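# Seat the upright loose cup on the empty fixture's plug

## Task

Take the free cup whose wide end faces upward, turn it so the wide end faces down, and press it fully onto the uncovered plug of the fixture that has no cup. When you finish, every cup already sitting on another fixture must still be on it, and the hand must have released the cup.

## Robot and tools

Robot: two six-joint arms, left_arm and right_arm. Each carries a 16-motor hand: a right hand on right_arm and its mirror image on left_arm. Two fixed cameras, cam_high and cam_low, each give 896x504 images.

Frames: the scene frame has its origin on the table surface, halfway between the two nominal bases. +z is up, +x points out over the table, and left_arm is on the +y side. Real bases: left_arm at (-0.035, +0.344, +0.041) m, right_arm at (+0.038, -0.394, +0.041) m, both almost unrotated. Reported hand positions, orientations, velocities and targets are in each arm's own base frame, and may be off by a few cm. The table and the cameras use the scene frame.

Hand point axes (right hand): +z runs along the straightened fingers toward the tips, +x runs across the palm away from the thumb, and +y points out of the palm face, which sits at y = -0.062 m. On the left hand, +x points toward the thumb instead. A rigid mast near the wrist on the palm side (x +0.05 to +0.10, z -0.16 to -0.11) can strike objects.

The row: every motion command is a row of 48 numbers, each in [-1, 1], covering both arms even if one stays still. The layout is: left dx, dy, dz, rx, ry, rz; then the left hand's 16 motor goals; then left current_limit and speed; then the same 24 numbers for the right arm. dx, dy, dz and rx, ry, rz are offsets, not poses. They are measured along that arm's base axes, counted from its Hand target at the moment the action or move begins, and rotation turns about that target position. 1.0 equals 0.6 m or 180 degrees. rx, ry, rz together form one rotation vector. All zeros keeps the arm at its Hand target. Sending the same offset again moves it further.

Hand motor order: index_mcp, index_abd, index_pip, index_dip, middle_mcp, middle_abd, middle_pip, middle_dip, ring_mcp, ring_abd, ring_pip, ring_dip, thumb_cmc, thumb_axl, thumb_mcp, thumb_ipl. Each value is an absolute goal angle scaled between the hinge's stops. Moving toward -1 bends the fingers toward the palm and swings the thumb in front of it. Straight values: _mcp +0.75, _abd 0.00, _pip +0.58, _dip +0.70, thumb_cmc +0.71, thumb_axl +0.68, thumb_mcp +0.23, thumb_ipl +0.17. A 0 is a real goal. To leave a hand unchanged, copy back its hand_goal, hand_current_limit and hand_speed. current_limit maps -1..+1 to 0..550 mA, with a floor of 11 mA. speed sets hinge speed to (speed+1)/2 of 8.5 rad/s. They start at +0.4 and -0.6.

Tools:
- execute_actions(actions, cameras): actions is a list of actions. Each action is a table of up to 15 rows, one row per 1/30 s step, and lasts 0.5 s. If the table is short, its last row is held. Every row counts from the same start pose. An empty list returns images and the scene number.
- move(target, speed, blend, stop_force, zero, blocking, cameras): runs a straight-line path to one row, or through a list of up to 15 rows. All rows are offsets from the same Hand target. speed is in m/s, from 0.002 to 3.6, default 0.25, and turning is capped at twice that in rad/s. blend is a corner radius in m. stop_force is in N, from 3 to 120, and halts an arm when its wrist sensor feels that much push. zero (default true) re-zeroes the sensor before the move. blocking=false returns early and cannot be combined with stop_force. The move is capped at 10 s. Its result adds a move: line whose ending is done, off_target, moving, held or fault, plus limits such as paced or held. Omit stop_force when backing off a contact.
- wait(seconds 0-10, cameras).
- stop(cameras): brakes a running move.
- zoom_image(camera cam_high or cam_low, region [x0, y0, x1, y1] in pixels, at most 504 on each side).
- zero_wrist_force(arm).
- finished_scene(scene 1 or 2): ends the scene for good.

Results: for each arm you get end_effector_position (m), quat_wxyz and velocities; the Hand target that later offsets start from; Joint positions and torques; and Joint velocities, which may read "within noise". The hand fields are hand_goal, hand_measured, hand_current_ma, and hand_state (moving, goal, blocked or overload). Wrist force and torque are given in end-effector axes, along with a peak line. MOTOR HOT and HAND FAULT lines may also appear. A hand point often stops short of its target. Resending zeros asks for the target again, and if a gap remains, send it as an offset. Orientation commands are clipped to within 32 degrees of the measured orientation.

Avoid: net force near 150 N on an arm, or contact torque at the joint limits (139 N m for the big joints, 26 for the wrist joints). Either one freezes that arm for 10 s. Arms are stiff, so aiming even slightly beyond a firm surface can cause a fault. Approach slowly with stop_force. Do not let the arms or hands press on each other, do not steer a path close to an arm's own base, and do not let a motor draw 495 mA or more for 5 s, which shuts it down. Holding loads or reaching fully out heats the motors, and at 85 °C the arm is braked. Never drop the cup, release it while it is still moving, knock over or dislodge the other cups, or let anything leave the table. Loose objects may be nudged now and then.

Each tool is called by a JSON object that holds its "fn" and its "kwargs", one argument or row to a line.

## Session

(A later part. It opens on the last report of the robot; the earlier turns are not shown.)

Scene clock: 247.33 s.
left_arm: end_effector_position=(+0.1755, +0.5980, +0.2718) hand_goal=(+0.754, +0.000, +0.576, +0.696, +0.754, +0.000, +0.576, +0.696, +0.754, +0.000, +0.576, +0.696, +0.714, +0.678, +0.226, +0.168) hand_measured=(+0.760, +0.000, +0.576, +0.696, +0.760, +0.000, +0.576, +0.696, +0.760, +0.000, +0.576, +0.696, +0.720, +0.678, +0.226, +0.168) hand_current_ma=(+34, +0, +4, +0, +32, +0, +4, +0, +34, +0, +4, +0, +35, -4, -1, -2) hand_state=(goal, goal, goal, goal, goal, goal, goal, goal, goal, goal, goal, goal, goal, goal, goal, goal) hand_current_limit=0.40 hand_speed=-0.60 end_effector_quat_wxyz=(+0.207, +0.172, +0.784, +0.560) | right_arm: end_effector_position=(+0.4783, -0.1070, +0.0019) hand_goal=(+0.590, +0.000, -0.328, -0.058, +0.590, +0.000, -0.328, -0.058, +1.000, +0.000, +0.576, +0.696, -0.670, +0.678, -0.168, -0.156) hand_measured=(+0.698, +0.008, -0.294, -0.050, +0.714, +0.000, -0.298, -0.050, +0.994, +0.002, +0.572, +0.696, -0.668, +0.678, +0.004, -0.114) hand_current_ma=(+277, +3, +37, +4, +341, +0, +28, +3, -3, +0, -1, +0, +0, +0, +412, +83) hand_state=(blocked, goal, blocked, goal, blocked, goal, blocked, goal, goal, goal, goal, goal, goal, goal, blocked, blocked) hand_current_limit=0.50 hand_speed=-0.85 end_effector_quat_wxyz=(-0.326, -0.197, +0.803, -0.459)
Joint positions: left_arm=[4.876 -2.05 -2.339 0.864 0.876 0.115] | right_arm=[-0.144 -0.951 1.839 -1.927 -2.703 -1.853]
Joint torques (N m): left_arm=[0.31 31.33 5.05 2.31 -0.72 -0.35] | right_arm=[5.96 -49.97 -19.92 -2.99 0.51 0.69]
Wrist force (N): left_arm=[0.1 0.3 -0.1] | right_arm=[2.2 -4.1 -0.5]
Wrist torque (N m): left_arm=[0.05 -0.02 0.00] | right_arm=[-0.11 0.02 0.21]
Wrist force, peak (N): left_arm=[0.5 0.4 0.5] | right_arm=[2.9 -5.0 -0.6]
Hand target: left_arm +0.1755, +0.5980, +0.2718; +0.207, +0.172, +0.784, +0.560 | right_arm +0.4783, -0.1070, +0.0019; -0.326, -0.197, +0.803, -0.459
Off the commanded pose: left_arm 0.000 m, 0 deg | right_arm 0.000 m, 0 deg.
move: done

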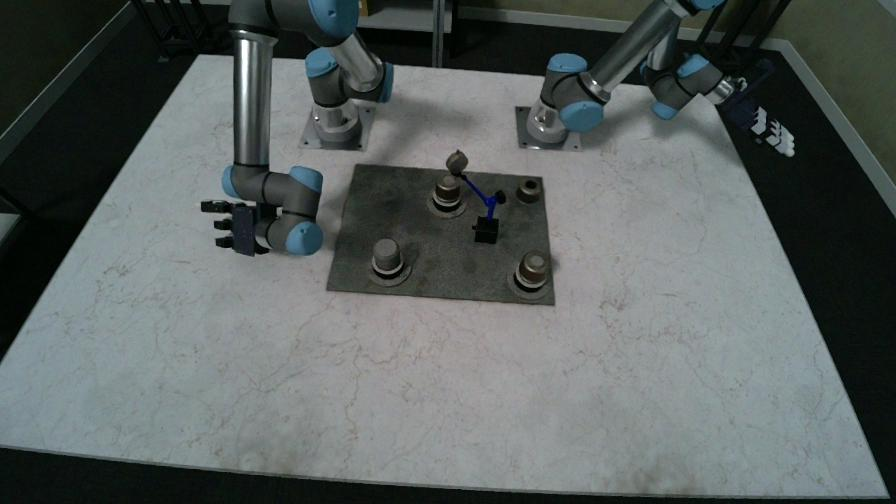

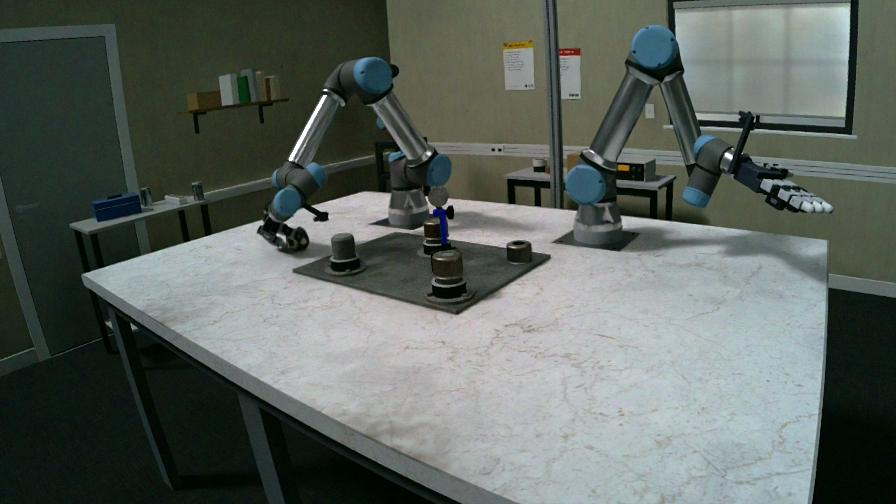

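{"fn": "move", "kwargs": {
  "target": [
    [0,0,0,0,0,0,0.754,0,0.576,0.696,0.754,0,0.576,0.696,0.754,0,0.576,0.696,0.714,0.678,0.226,0.168,0.4,-0.6,0,0,0.3,0,0,0,0.589,0,-0.328,-0.058,0.589,0,-0.328,-0.058,1.0,0,0.576,0.696,-0.671,0.678,-0.169,-0.157,0.5,-0.85],
    [0,0,0,0,0,0,0.754,0,0.576,0.696,0.754,0,0.576,0.696,0.754,0,0.576,0.696,0.714,0.678,0.226,0.168,0.4,-0.6,0.0695,0.1783,0.6302,-0.123,-0.213,-0.134,0.589,0,-0.328,-0.058,0.589,0,-0.328,-0.058,1.0,0,0.576,0.696,-0.671,0.678,-0.169,-0.157,0.5,-0.85],
    [0,0,0,0,0,0,0.754,0,0.576,0.696,0.754,0,0.576,0.696,0.754,0,0.576,0.696,0.714,0.678,0.226,0.168,0.4,-0.6,0.1062,0.5857,0.2968,-0.246,-0.426,-0.2675,0.589,0,-0.328,-0.058,0.589,0,-0.328,-0.058,1.0,0,0.576,0.696,-0.671,0.678,-0.169,-0.157,0.5,-0.85]
  ],
  "speed": [0.15,0.35,0.35],
  "blend": [0.04,0.05,0],
  "cameras": ["cam_high","cam_low"]
}}

{"fn": "zoom_image", "kwargs": {
  "camera": "cam_high",
  "region": [330, 190, 450, 300]
}}

{"fn": "zoom_image", "kwargs": {
  "camera": "cam_low",
  "region": [290, 180, 400, 290]
}}

Scene clock: 263.57 s.
left_arm: end_effector_position=(+0.1755, +0.5980, +0.2718) hand_goal=(+0.754, +0.000, +0.576, +0.696, +0.754, +0.000, +0.576, +0.696, +0.754, +0.000, +0.576, +0.696, +0.714, +0.678, +0.226, +0.168) hand_measured=(+0.760, +0.000, +0.576, +0.696, +0.760, +0.000, +0.576, +0.696, +0.760, +0.000, +0.576, +0.696, +0.720, +0.678, +0.226, +0.168) hand_current_ma=(+34, +0, +4, +0, +32, +0, +4, +0, +34, +0, +4, +0, +35, -4, -1, -2) hand_state=(goal, goal, goal, goal, goal, goal, goal, goal, goal, goal, goal, goal, goal, goal, goal, goal) hand_current_limit=0.40 hand_speed=-0.60 end_effector_quat_wxyz=(+0.207, +0.172, +0.784, +0.560) | right_arm: end_effector_position=(+0.5421, +0.2443, +0.1801) hand_goal=(+0.590, +0.000, -0.328, -0.058, +0.590, +0.000, -0.328, -0.058, +1.000, +0.000, +0.576, +0.696, -0.670, +0.678, -0.168, -0.156) hand_measured=(+0.678, +0.006, -0.284, -0.044, +0.682, -0.006, -0.282, -0.036, +0.994, +0.000, +0.572, +0.696, -0.668, +0.680, +0.004, -0.098) hand_current_ma=(+195, +1, +55, +8, +207, -1, +59, +18, -3, +0, -1, +0, +0, +1, +412, +141) hand_state=(blocked, goal, blocked, goal, blocked, goal, blocked, blocked, goal, goal, goal, goal, goal, goal, blocked, blocked) hand_current_limit=0.50 hand_speed=-0.85 end_effector_quat_wxyz=(+0.027, +0.549, +0.620, -0.560) end_effector_velocity=(+0.000, +0.000, +0.000) end_effector_angular_velocity=(-0.003, -0.006, -0.003)
Joint positions: left_arm=[4.876 -2.05 -2.339 0.864 0.876 0.115] | right_arm=[0.455 -0.75 0.887 -0.554 -1.976 0.6]
Joint velocities: left_arm=[within noise] | right_arm=[0 0.001 0 -0.002 0.001 0.007]
Joint torques (N m): left_arm=[0.8 32.38 5.64 2.56 -0.75 -0.35] | right_arm=[6.25 -51 -19.88 -1.32 0.74 1.19]
Wrist force (N): left_arm=[0.3 0.1 0.1] | right_arm=[-0.4 0.7 1.6]
Wrist torque (N m): left_arm=[0.01 -0.02 0.02] | right_arm=[-0.15 0.36 -0.09]
Wrist force, peak (N): left_arm=[0.7 0.5 -0.2] | right_arm=[3.0 -5.3 -0.9]
Hand target: left_arm +0.1755, +0.5980, +0.2718; +0.207, +0.172, +0.784, +0.560 | right_arm +0.5421, +0.2444, +0.1800; +0.027, +0.549, +0.620, -0.560
Off the commanded pose: left_arm 0.000 m, 0 deg | right_arm 0.000 m, 0 deg.
move: done

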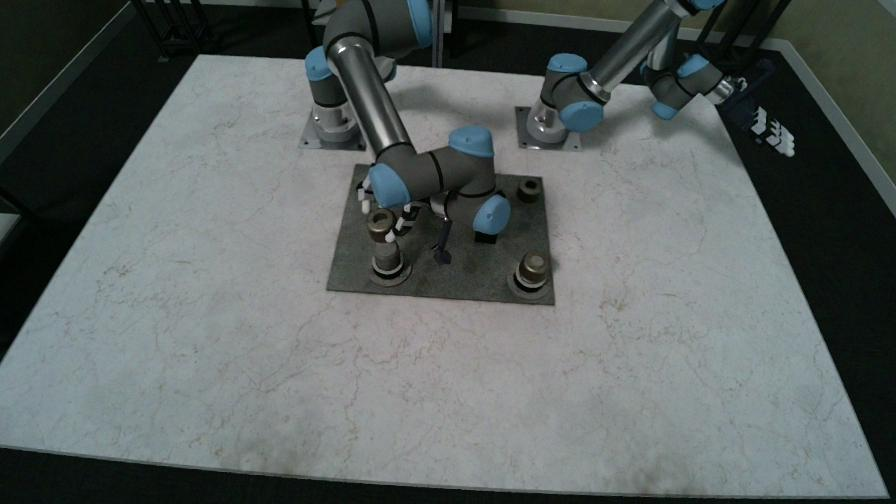

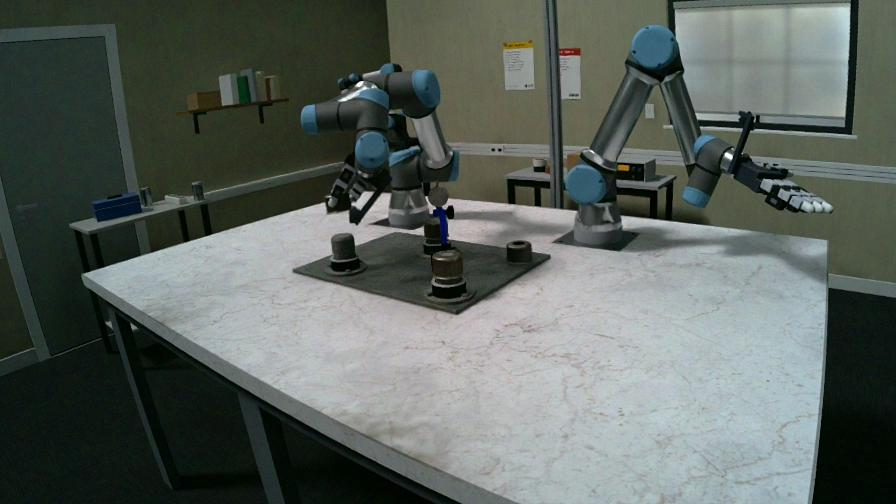

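Scaled by 4.200 from the camera's 896x504 image, which has a finer 1280x720 frame.

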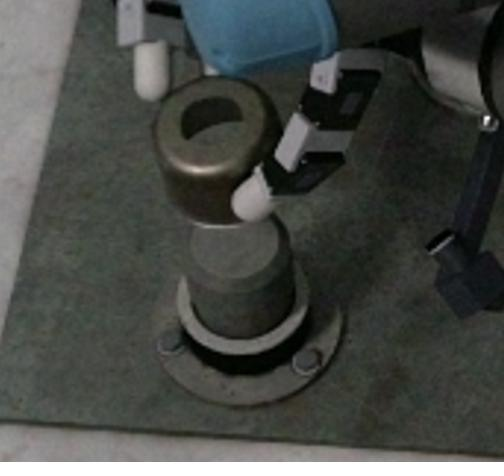

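Scaled by 4.582 from the camera's 896x504 image, which has a finer 1280x720 frame.

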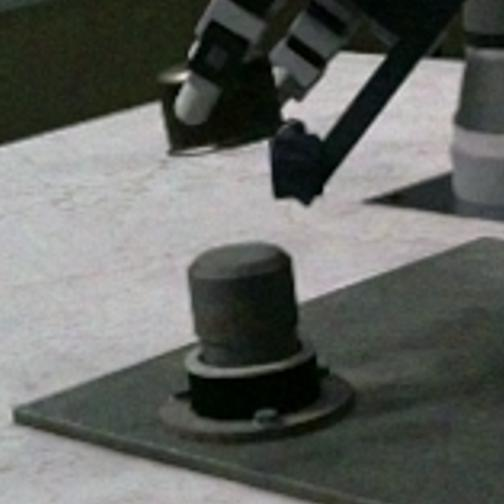

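{"fn": "zoom_image", "kwargs": {
  "camera": "cam_low",
  "region": [316, 186, 366, 236]
}}

{"fn": "zoom_image", "kwargs": {
  "camera": "cam_high",
  "region": [355, 200, 415, 260]
}}

Scaled by 10.080 from the camera's 896x504 image, which has a finer 1280x720 frame.

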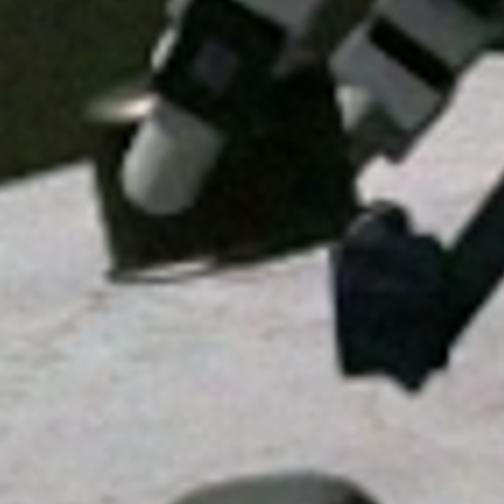

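Scaled by 8.400 from the camera's 896x504 image, which has a finer 1280x720 frame.

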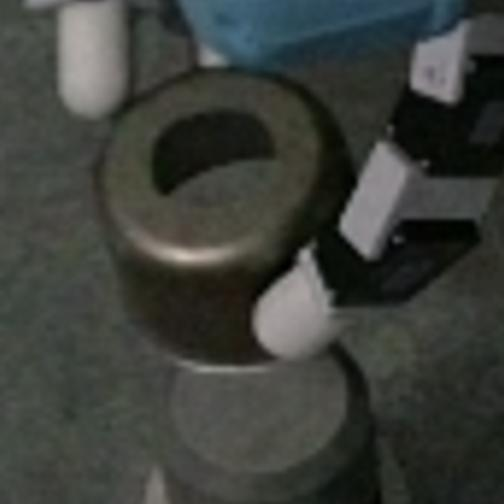

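{"fn": "move", "kwargs": {
  "target": [
    [0,0,0,0,0,0,0.754,0,0.576,0.696,0.754,0,0.576,0.696,0.754,0,0.576,0.696,0.714,0.678,0.226,0.168,0.4,-0.6,0,0,-0.085,0,0,0,0.589,0,-0.328,-0.058,0.589,0,-0.328,-0.058,1.0,0,0.576,0.696,-0.671,0.678,-0.169,-0.157,0.5,-0.85],
    [0,0,0,0,0,0,0.754,0,0.576,0.696,0.754,0,0.576,0.696,0.754,0,0.576,0.696,0.714,0.678,0.226,0.168,0.4,-0.6,0,0,-0.195,0,0,0,0.589,0,-0.328,-0.058,0.589,0,-0.328,-0.058,1.0,0,0.576,0.696,-0.671,0.678,-0.169,-0.157,0.5,-0.85]
  ],
  "speed": [0.06,0.02],
  "stop_force": 5,
  "cameras": ["cam_high","cam_low"]
}}

{"fn": "zoom_image", "kwargs": {
  "camera": "cam_low",
  "region": [310, 200, 380, 270]
}}

{"fn": "zoom_image", "kwargs": {
  "camera": "cam_high",
  "region": [350, 205, 420, 275]
}}

Scene clock: 314.40 s.
left_arm: end_effector_position=(+0.1755, +0.5980, +0.2718) hand_goal=(+0.754, +0.000, +0.576, +0.696, +0.754, +0.000, +0.576, +0.696, +0.754, +0.000, +0.576, +0.696, +0.714, +0.678, +0.226, +0.168) hand_measured=(+0.760, +0.000, +0.576, +0.696, +0.760, +0.000, +0.576, +0.696, +0.760, +0.000, +0.576, +0.696, +0.720, +0.678, +0.226, +0.168) hand_current_ma=(+34, +0, +4, +0, +32, +0, +4, +0, +34, +0, +4, +0, +35, -4, -1, -2) hand_state=(goal, goal, goal, goal, goal, goal, goal, goal, goal, goal, goal, goal, goal, goal, goal, goal) hand_current_limit=0.40 hand_speed=-0.60 end_effector_quat_wxyz=(+0.207, +0.172, +0.784, +0.560) | right_arm: end_effector_position=(+0.5421, +0.2444, +0.0764) hand_goal=(+0.590, +0.000, -0.328, -0.058, +0.590, +0.000, -0.328, -0.058, +1.000, +0.000, +0.576, +0.696, -0.670, +0.678, -0.168, -0.156) hand_measured=(+0.678, +0.006, -0.284, -0.050, +0.682, -0.006, -0.274, -0.028, +0.994, +0.000, +0.572, +0.696, -0.682, +0.674, +0.004, -0.098) hand_current_ma=(+195, +2, +55, +4, +207, -1, +78, +31, -3, +0, -1, +0, -7, -2, +413, +141) hand_state=(blocked, goal, blocked, goal, blocked, goal, blocked, blocked, goal, goal, goal, goal, goal, goal, blocked, blocked) hand_current_limit=0.50 hand_speed=-0.85 end_effector_quat_wxyz=(+0.027, +0.549, +0.620, -0.560)
Joint positions: left_arm=[4.876 -2.05 -2.339 0.864 0.876 0.115] | right_arm=[0.455 -0.678 1.027 -0.766 -1.976 0.6]
Joint torques (N m): left_arm=[0.32 31.56 4.39 2.4 -0.64 -0.4] | right_arm=[5.46 -74.82 -28.72 2.46 -1.44 -1.47]
Wrist force (N): left_arm=[0.2 0.3 -0.2] | right_arm=[-0.4 2.0 4.7]
Wrist torque (N m): left_arm=[0.05 -0.04 0.02] | right_arm=[0.01 0.31 -0.10]
Wrist force, peak (N): left_arm=[0.3 0.8 0.1] | right_arm=[-5.6 -4.4 3.5]
Hand target: left_arm +0.1755, +0.5980, +0.2718; +0.207, +0.172, +0.784, +0.560 | right_arm +0.5421, +0.2444, +0.0764; +0.027, +0.549, +0.620, -0.560 (not the last commanded pose)
Off the commanded pose: left_arm 0.000 m, 0 deg | right_arm 0.013 m, 0 deg.
move: contact (right_arm); path passed 1 of 2 targets

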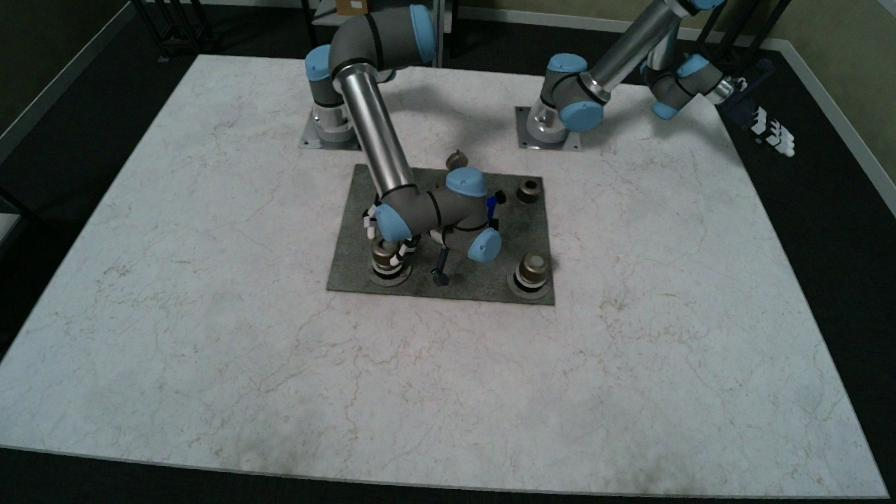

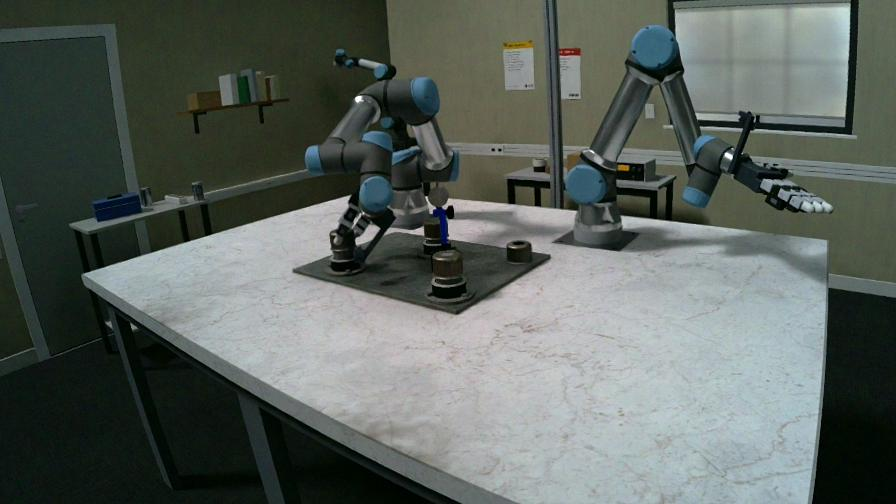

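Scaled by 7.200 from the camera's 896x504 image, which has a finer 1280x720 frame.

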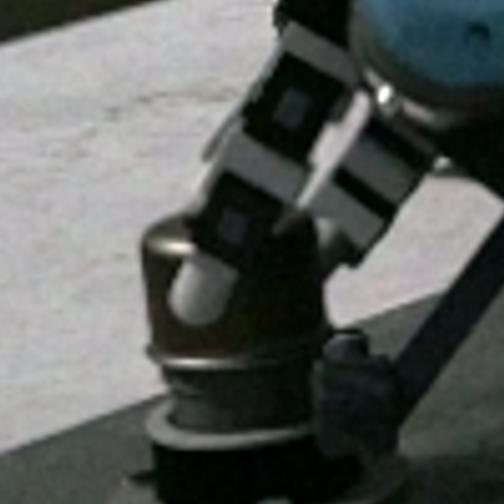

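Scaled by 7.200 from the camera's 896x504 image, which has a finer 1280x720 frame.

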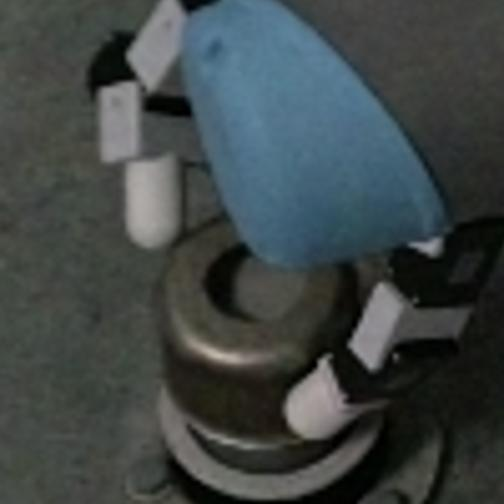

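{"fn": "move", "kwargs": {
  "target": [0,0,0,0,0,0,0.754,0,0.576,0.696,0.754,0,0.576,0.696,0.754,0,0.576,0.696,0.714,0.678,0.226,0.168,0.4,-0.6,-0.002,-0.002,-0.0258,0,0,0,0.589,0,-0.328,-0.058,0.589,0,-0.328,-0.058,1.0,0,0.576,0.696,-0.671,0.678,-0.169,-0.157,0.5,-0.85],
  "speed": 0.015,
  "stop_force": 9,
  "cameras": ["cam_high","cam_low"]
}}

{"fn": "zoom_image", "kwargs": {
  "camera": "cam_low",
  "region": [310, 200, 380, 270]
}}

Scene clock: 323.80 s.
left_arm: end_effector_position=(+0.1755, +0.5980, +0.2718) hand_goal=(+0.754, +0.000, +0.576, +0.696, +0.754, +0.000, +0.576, +0.696, +0.754, +0.000, +0.576, +0.696, +0.714, +0.678, +0.226, +0.168) hand_measured=(+0.760, +0.000, +0.576, +0.696, +0.760, +0.000, +0.576, +0.696, +0.760, +0.000, +0.576, +0.696, +0.720, +0.678, +0.226, +0.168) hand_current_ma=(+34, +0, +4, +0, +32, +0, +4, +0, +34, +0, +4, +0, +35, -4, -1, -2) hand_state=(goal, goal, goal, goal, goal, goal, goal, goal, goal, goal, goal, goal, goal, goal, goal, goal) hand_current_limit=0.40 hand_speed=-0.60 end_effector_quat_wxyz=(+0.207, +0.172, +0.784, +0.560) | right_arm: end_effector_position=(+0.5411, +0.2435, +0.0643) hand_goal=(+0.590, +0.000, -0.328, -0.058, +0.590, +0.000, -0.328, -0.058, +1.000, +0.000, +0.576, +0.696, -0.670, +0.678, -0.168, -0.156) hand_measured=(+0.668, +0.006, -0.284, -0.052, +0.676, -0.004, -0.274, -0.038, +0.994, +0.000, +0.572, +0.696, -0.684, +0.672, +0.004, -0.092) hand_current_ma=(+156, +2, +55, +2, +187, -1, +77, +14, -3, +0, -1, +0, -8, -2, +413, +173) hand_state=(blocked, goal, blocked, goal, blocked, goal, blocked, goal, goal, goal, goal, goal, goal, goal, blocked, blocked) hand_current_limit=0.50 hand_speed=-0.85 end_effector_quat_wxyz=(+0.027, +0.549, +0.620, -0.560)
Joint positions: left_arm=[4.876 -2.05 -2.339 0.864 0.876 0.115] | right_arm=[0.454 -0.669 1.044 -0.792 -1.977 0.6]
Joint torques (N m): left_arm=[0.93 33.18 4.35 2.7 -0.64 -0.59] | right_arm=[5.04 -69.96 -27.02 3.06 1.71 -0.83]
Wrist force (N): left_arm=[0.1 0.2 0.2] | right_arm=[-0.4 0.7 -0.4]
Wrist torque (N m): left_arm=[-0.01 -0.01 0.01] | right_arm=[-0.14 0.34 -0.08]
Wrist force, peak (N): left_arm=[0.5 0.4 0.4] | right_arm=[-4.9 -4.4 -4.0]
Hand target: left_arm +0.1755, +0.5980, +0.2718; +0.207, +0.172, +0.784, +0.560 | right_arm +0.5411, +0.2435, +0.0643; +0.027, +0.549, +0.620, -0.560 (not the last commanded pose)
Off the commanded pose: left_arm 0.000 m, 0 deg | right_arm 0.003 m, 0 deg.
move: contact (right_arm)

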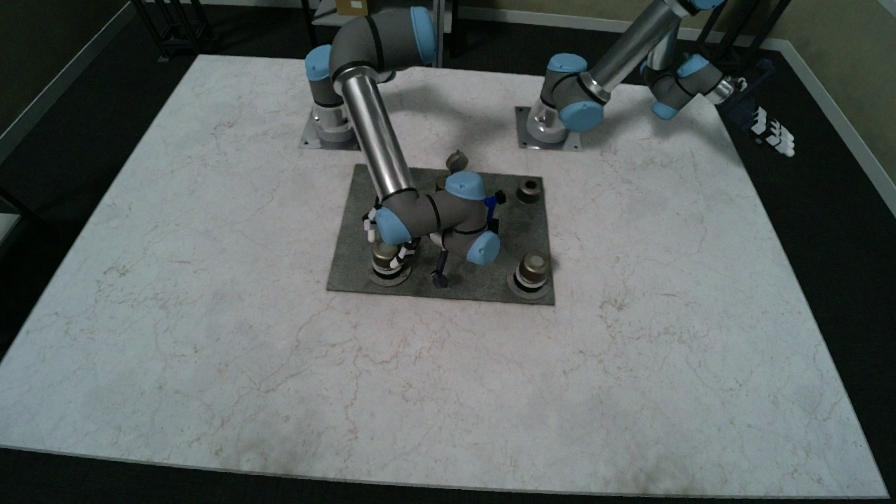

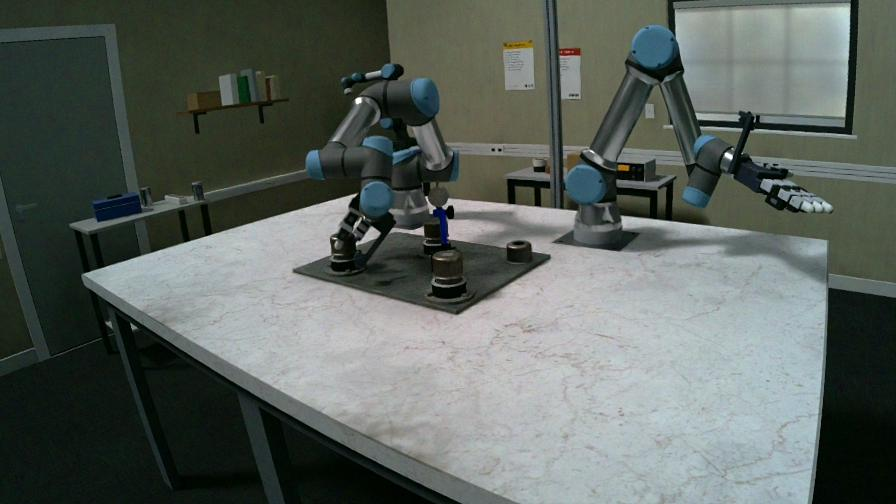

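Scaled by 7.200 from the camera's 896x504 image, which has a finer 1280x720 frame.

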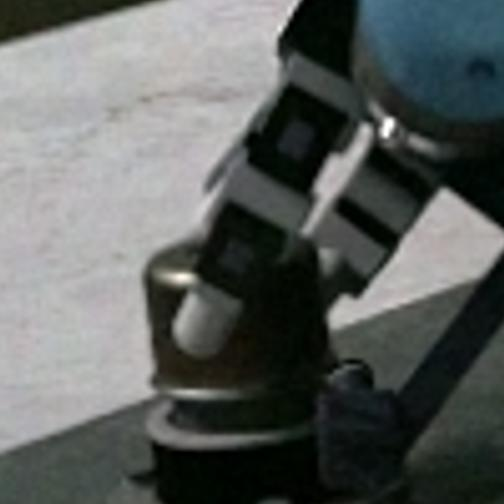

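{"fn": "zoom_image", "kwargs": {
  "camera": "cam_low",
  "region": [412, 230, 482, 300]
}}

{"fn": "zoom_image", "kwargs": {
  "camera": "cam_high",
  "region": [350, 205, 420, 275]
}}

{"fn": "zoom_image", "kwargs": {
  "camera": "cam_low",
  "region": [325, 240, 365, 280]
}}

Scaled by 7.200 from the camera's 896x504 image, which has a finer 1280x720 frame.

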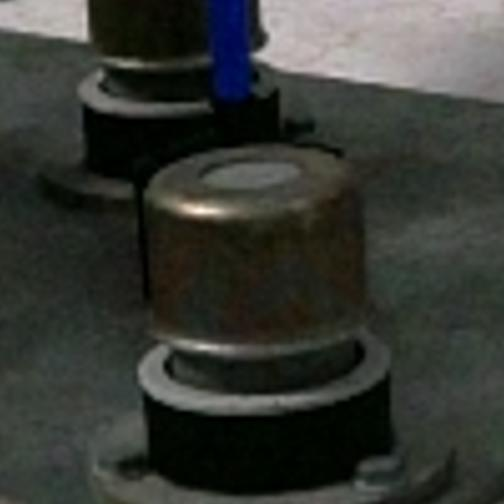

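Scaled by 7.200 from the camera's 896x504 image, which has a finer 1280x720 frame.

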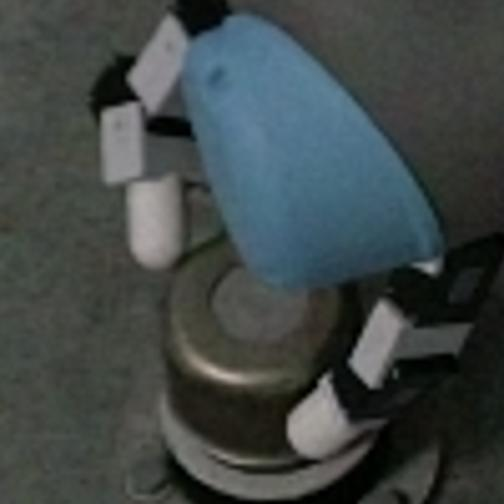

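Scaled by 12.600 from the camera's 896x504 image, which has a finer 1280x720 frame.

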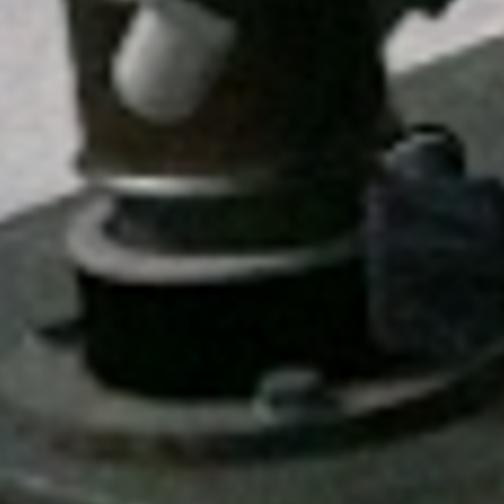

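{"fn": "zoom_image", "kwargs": {
  "camera": "cam_high",
  "region": [498, 232, 568, 302]
}}

{"fn": "zoom_image", "kwargs": {
  "camera": "cam_high",
  "region": [355, 230, 425, 300]
}}

Scaled by 7.200 from the camera's 896x504 image, which has a finer 1280x720 frame.

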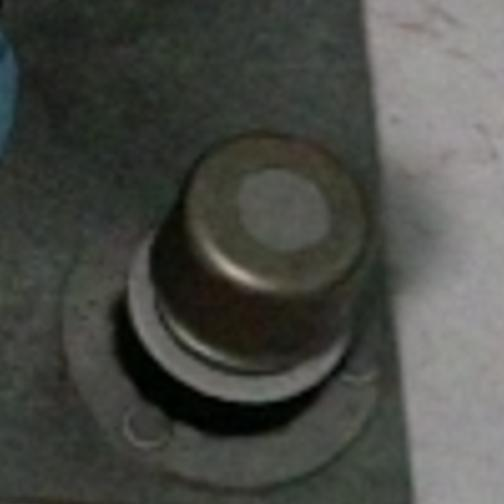

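Scaled by 7.200 from the camera's 896x504 image, which has a finer 1280x720 frame.

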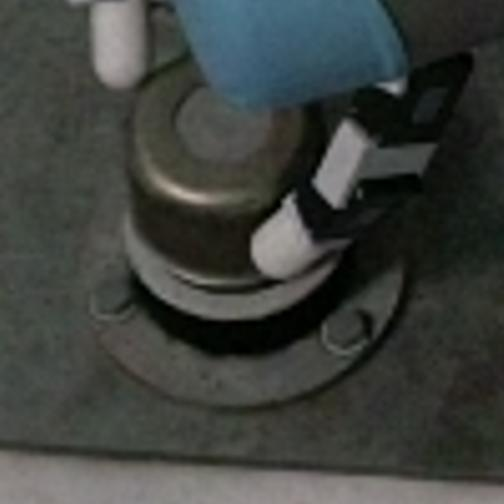

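{"fn": "move", "kwargs": {
  "target": [0,0,0,0,0,0,0.754,0,0.576,0.696,0.754,0,0.576,0.696,0.754,0,0.576,0.696,0.714,0.678,0.226,0.168,0.4,-0.6,0,0,-0.0117,0,0,0,0.589,0,-0.328,-0.058,0.589,0,-0.328,-0.058,1.0,0,0.576,0.696,-0.671,0.678,-0.169,-0.157,0.5,-0.85],
  "speed": 0.012,
  "stop_force": 12,
  "cameras": ["cam_high","cam_low"]
}}

{"fn": "zoom_image", "kwargs": {
  "camera": "cam_low",
  "region": [310, 210, 380, 280]
}}

{"fn": "zoom_image", "kwargs": {
  "camera": "cam_high",
  "region": [355, 230, 425, 300]
}}

Scene clock: 343.53 s.
left_arm: end_effector_position=(+0.1755, +0.5980, +0.2718) hand_goal=(+0.754, +0.000, +0.576, +0.696, +0.754, +0.000, +0.576, +0.696, +0.754, +0.000, +0.576, +0.696, +0.714, +0.678, +0.226, +0.168) hand_measured=(+0.760, +0.000, +0.576, +0.696, +0.760, +0.000, +0.576, +0.696, +0.760, +0.000, +0.576, +0.696, +0.720, +0.678, +0.226, +0.168) hand_current_ma=(+34, +0, +4, +0, +32, +0, +4, +0, +34, +0, +4, +0, +35, -4, -1, -2) hand_state=(goal, goal, goal, goal, goal, goal, goal, goal, goal, goal, goal, goal, goal, goal, goal, goal) hand_current_limit=0.40 hand_speed=-0.60 end_effector_quat_wxyz=(+0.207, +0.172, +0.784, +0.560) | right_arm: end_effector_position=(+0.5412, +0.2435, +0.0630) hand_goal=(+0.590, +0.000, -0.328, -0.058, +0.590, +0.000, -0.328, -0.058, +1.000, +0.000, +0.576, +0.696, -0.670, +0.678, -0.168, -0.156) hand_measured=(+0.668, +0.006, -0.284, -0.052, +0.676, -0.004, -0.274, -0.050, +0.994, +0.000, +0.572, +0.696, -0.676, +0.674, +0.004, -0.092) hand_current_ma=(+156, +2, +55, +2, +187, -1, +77, +3, -3, +0, -1, +0, -2, -1, +412, +173) hand_state=(blocked, goal, blocked, goal, blocked, goal, blocked, goal, goal, goal, goal, goal, goal, goal, blocked, blocked) hand_current_limit=0.50 hand_speed=-0.85 end_effector_quat_wxyz=(+0.027, +0.549, +0.620, -0.560)
Joint positions: left_arm=[4.876 -2.05 -2.339 0.864 0.876 0.115] | right_arm=[0.454 -0.668 1.045 -0.794 -1.977 0.6]
Joint torques (N m): left_arm=[0.4 32.57 4.68 2.51 -0.94 -0.79] | right_arm=[-0.73 -69.91 -26.6 2.69 0.95 -0.38]
Wrist force (N): left_arm=[0.4 0.4 0.1] | right_arm=[-0.6 -2.5 -0.1]
Wrist torque (N m): left_arm=[0.06 -0.04 0.03] | right_arm=[-0.15 0.35 -0.13]
Wrist force, peak (N): left_arm=[0.8 0.1 -0.2] | right_arm=[-6.3 -10.8 -4.1]
Hand target: left_arm +0.1755, +0.5980, +0.2718; +0.207, +0.172, +0.784, +0.560 | right_arm +0.5412, +0.2435, +0.0630; +0.027, +0.549, +0.620, -0.560 (not the last commanded pose)
Off the commanded pose: left_arm 0.000 m, 0 deg | right_arm 0.006 m, 0 deg.
move: contact (right_arm)

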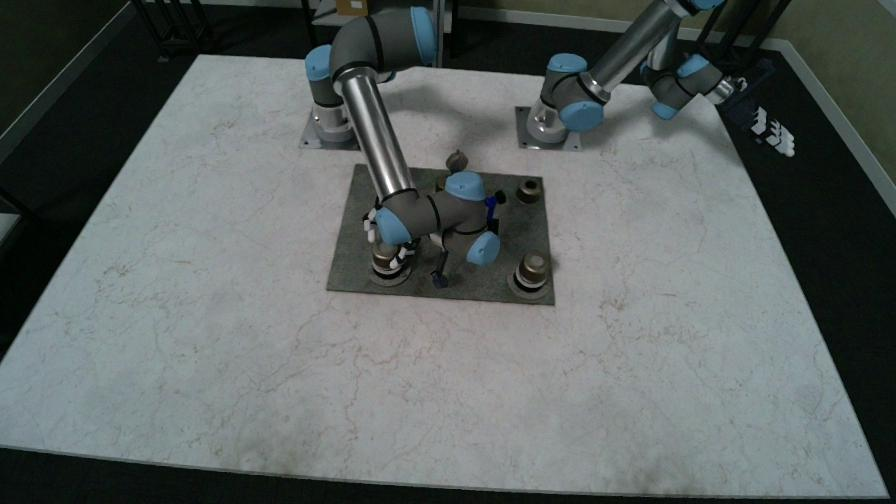

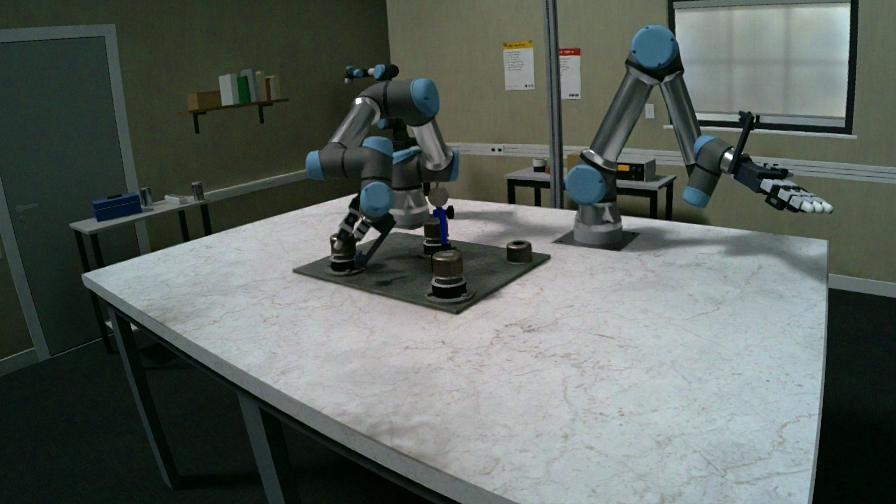

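Scaled by 7.200 from the camera's 896x504 image, which has a finer 1280x720 frame.

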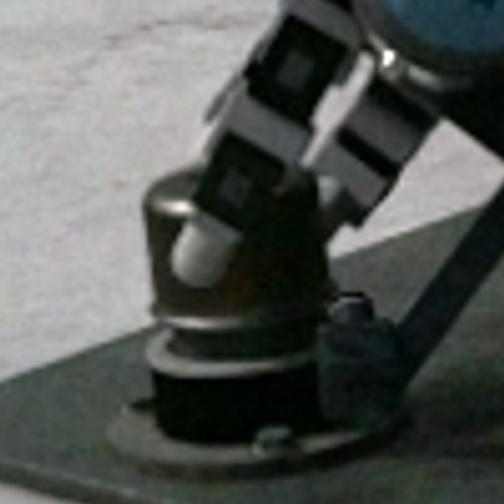

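Scaled by 7.200 from the camera's 896x504 image, which has a finer 1280x720 frame.

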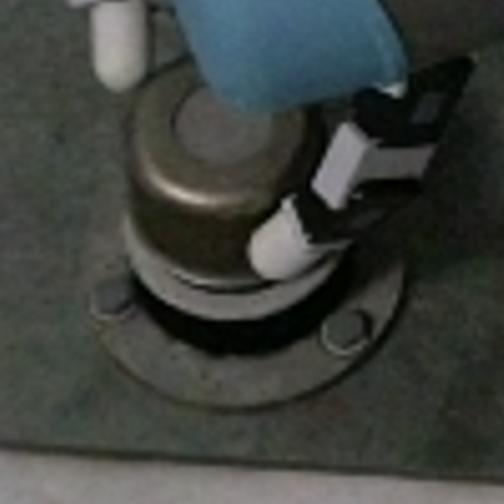

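{"fn": "move", "kwargs": {
  "target": [0,0,0,0,0,0,0.754,0,0.576,0.696,0.754,0,0.576,0.696,0.754,0,0.576,0.696,0.714,0.678,0.226,0.168,0.4,-0.6,0,0,0,0,0,0,0.904,0,-0.285,0.087,0.904,0,-0.285,0.087,1.0,0,0.576,0.696,-0.671,0.678,0.112,-0.157,0.4,-0.85],
  "speed": 0.05
}}

{"fn": "zoom_image", "kwargs": {
  "camera": "cam_low",
  "region": [310, 210, 380, 280]
}}

{"fn": "move", "kwargs": {
  "target": [0,0,0,0,0,0,0.754,0,0.576,0.696,0.754,0,0.576,0.696,0.754,0,0.576,0.696,0.714,0.678,0.226,0.168,0.4,-0.6,-0.071,0.1224,0.1414,0,0,0,0.904,0,-0.285,0.087,0.904,0,-0.285,0.087,1.0,0,0.576,0.696,-0.671,0.678,0.112,-0.157,0.4,-0.85],
  "speed": 0.12,
  "cameras": ["cam_high","cam_low"]
}}

{"fn": "zoom_image", "kwargs": {
  "camera": "cam_low",
  "region": [310, 210, 380, 280]
}}

{"fn": "zoom_image", "kwargs": {
  "camera": "cam_high",
  "region": [355, 230, 425, 300]
}}

Scene clock: 349.13 s.
left_arm: end_effector_position=(+0.1755, +0.5980, +0.2718) hand_goal=(+0.754, +0.000, +0.576, +0.696, +0.754, +0.000, +0.576, +0.696, +0.754, +0.000, +0.576, +0.696, +0.714, +0.678, +0.226, +0.168) hand_measured=(+0.760, +0.000, +0.576, +0.696, +0.760, +0.000, +0.576, +0.696, +0.760, +0.000, +0.576, +0.696, +0.720, +0.678, +0.226, +0.168) hand_current_ma=(+34, +0, +4, +0, +32, +0, +4, +0, +34, +0, +4, +0, +35, -4, -1, -2) hand_state=(goal, goal, goal, goal, goal, goal, goal, goal, goal, goal, goal, goal, goal, goal, goal, goal) hand_current_limit=0.40 hand_speed=-0.60 end_effector_quat_wxyz=(+0.207, +0.172, +0.784, +0.560) | right_arm: end_effector_position=(+0.5412, +0.2435, +0.0630) hand_goal=(+0.904, +0.000, -0.284, +0.088, +0.904, +0.000, -0.284, +0.088, +1.000, +0.000, +0.576, +0.696, -0.670, +0.678, +0.112, -0.156) hand_measured=(+0.890, +0.002, -0.282, +0.086, +0.888, -0.004, -0.282, +0.086, +0.994, +0.000, +0.572, +0.696, -0.676, +0.674, +0.110, -0.154) hand_current_ma=(-10, +0, +1, +0, -10, -1, +0, -1, -3, +0, -1, +0, -3, -1, -1, +1) hand_state=(goal, goal, goal, goal, goal, goal, goal, goal, goal, goal, goal, goal, goal, goal, goal, goal) hand_current_limit=0.40 hand_speed=-0.85 end_effector_quat_wxyz=(+0.027, +0.549, +0.620, -0.560)
Joint positions: left_arm=[4.876 -2.05 -2.339 0.864 0.876 0.115] | right_arm=[0.454 -0.668 1.045 -0.794 -1.977 0.6]
Joint torques (N m): left_arm=[-0.42 31.36 5.03 2.45 -0.89 -1.02] | right_arm=[-3.2 -62.56 -21.58 1.61 -1.12 -0.81]
Wrist force (N): left_arm=[0.4 0.5 0.0] | right_arm=[-1.7 -1.2 0.7]
Wrist torque (N m): left_arm=[0.06 -0.05 0.01] | right_arm=[-0.23 0.37 -0.04]
Wrist force, peak (N): left_arm=[0.5 0.6 0.2] | right_arm=[-1.5 -4.8 -3.0]
Hand target: left_arm +0.1755, +0.5980, +0.2718; +0.207, +0.172, +0.784, +0.560 | right_arm +0.5412, +0.2435, +0.0630; +0.027, +0.549, +0.620, -0.560
Off the commanded pose: left_arm 0.000 m, 0 deg | right_arm 0.000 m, 0 deg.
move: done

Scaled by 7.200 from the camera's 896x504 image, which has a finer 1280x720 frame.
This view is cut from an older image: the scene may have changed since it was taken.

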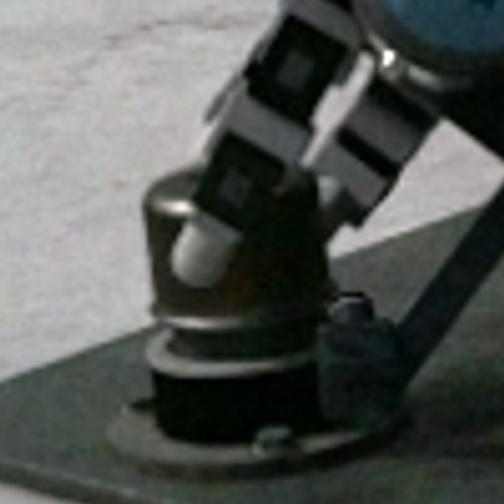

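Scene clock: 350.57 s.
left_arm: end_effector_position=(+0.1755, +0.5980, +0.2718) hand_goal=(+0.754, +0.000, +0.576, +0.696, +0.754, +0.000, +0.576, +0.696, +0.754, +0.000, +0.576, +0.696, +0.714, +0.678, +0.226, +0.168) hand_measured=(+0.760, +0.000, +0.576, +0.696, +0.760, +0.000, +0.576, +0.696, +0.760, +0.000, +0.576, +0.696, +0.720, +0.678, +0.226, +0.168) hand_current_ma=(+34, +0, +4, +0, +32, +0, +4, +0, +34, +0, +4, +0, +35, -4, -1, -2) hand_state=(goal, goal, goal, goal, goal, goal, goal, goal, goal, goal, goal, goal, goal, goal, goal, goal) hand_current_limit=0.40 hand_speed=-0.60 end_effector_quat_wxyz=(+0.207, +0.172, +0.784, +0.560) | right_arm: end_effector_position=(+0.4986, +0.3169, +0.1477) hand_goal=(+0.904, +0.000, -0.284, +0.088, +0.904, +0.000, -0.284, +0.088, +1.000, +0.000, +0.576, +0.696, -0.670, +0.678, +0.112, -0.156) hand_measured=(+0.890, +0.002, -0.282, +0.086, +0.890, -0.004, -0.282, +0.086, +0.994, +0.000, +0.572, +0.696, -0.676, +0.674, +0.110, -0.154) hand_current_ma=(-9, +0, +1, +0, -9, -1, +0, -1, -3, +0, -1, +0, -3, -1, -1, +1) hand_state=(goal, goal, goal, goal, goal, goal, goal, goal, goal, goal, goal, goal, goal, goal, goal, goal) hand_current_limit=0.40 hand_speed=-0.85 end_effector_quat_wxyz=(+0.027, +0.549, +0.620, -0.560)
Joint positions: left_arm=[4.876 -2.05 -2.339 0.864 0.876 0.115] | right_arm=[0.568 -0.692 0.863 -0.572 -1.872 0.648]
Joint torques (N m): left_arm=[0.67 31.01 5 2.43 -0.91 -0.82] | right_arm=[-0.12 -53.85 -18.91 0.73 -1.52 -1.72]
Wrist force (N): left_arm=[0.2 -0.1 0.1] | right_arm=[-1.8 -0.9 0.6]
Wrist torque (N m): left_arm=[-0.02 -0.02 0.02] | right_arm=[-0.17 0.37 -0.15]
Wrist force, peak (N): left_arm=[0.4 0.5 -0.1] | right_arm=[-1.6 -2.0 0.1]
Hand target: left_arm +0.1755, +0.5980, +0.2718; +0.207, +0.172, +0.784, +0.560 | right_arm +0.4986, +0.3170, +0.1478; +0.027, +0.549, +0.620, -0.560
Off the commanded pose: left_arm 0.000 m, 0 deg | right_arm 0.000 m, 0 deg.
move: done

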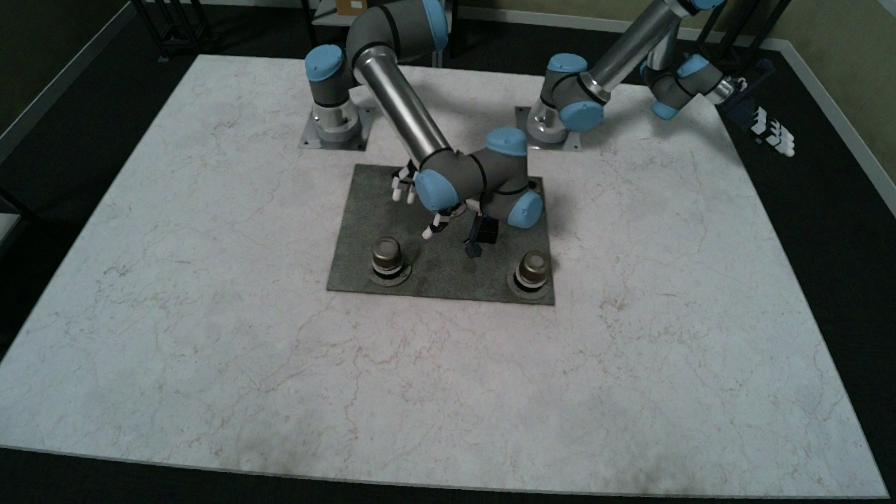

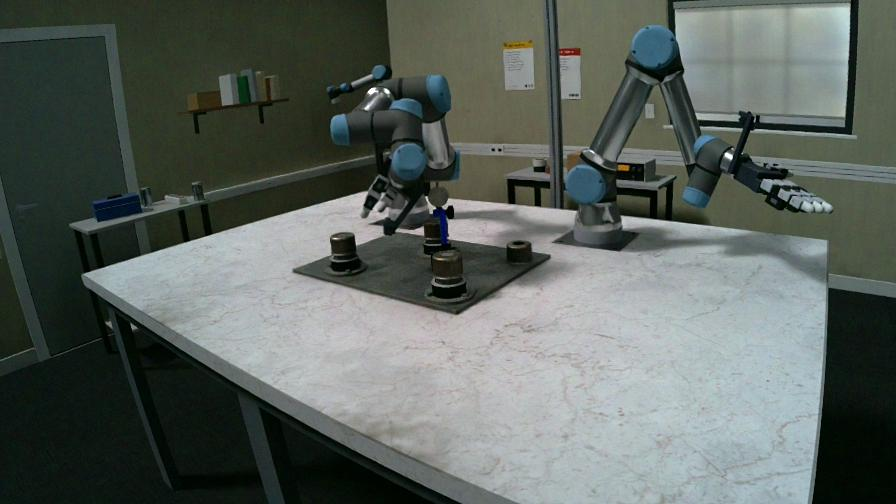

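Scaled by 7.200 from the camera's 896x504 image, which has a finer 1280x720 frame.

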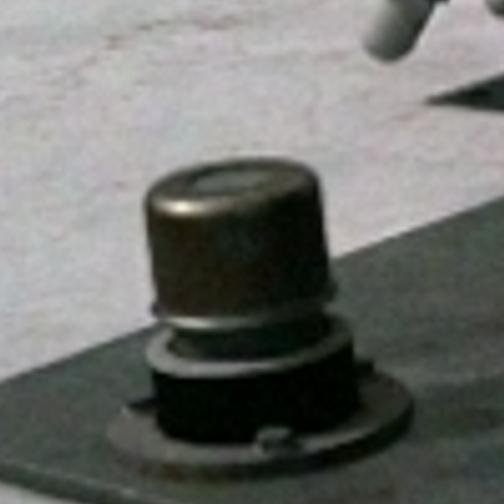

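Scaled by 7.200 from the camera's 896x504 image, which has a finer 1280x720 frame.

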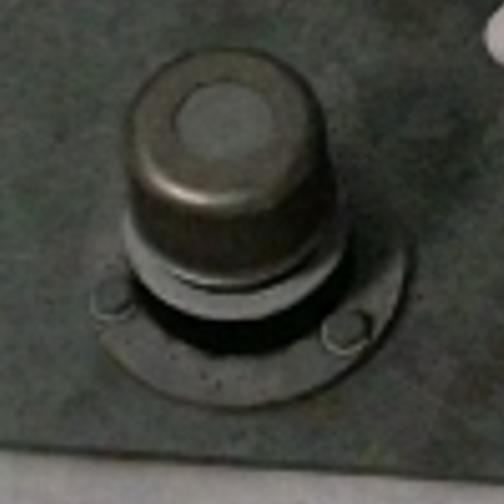

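{"fn": "finished_scene", "kwargs": {
  "scene": 2
}}

The scene is finished: the task was done.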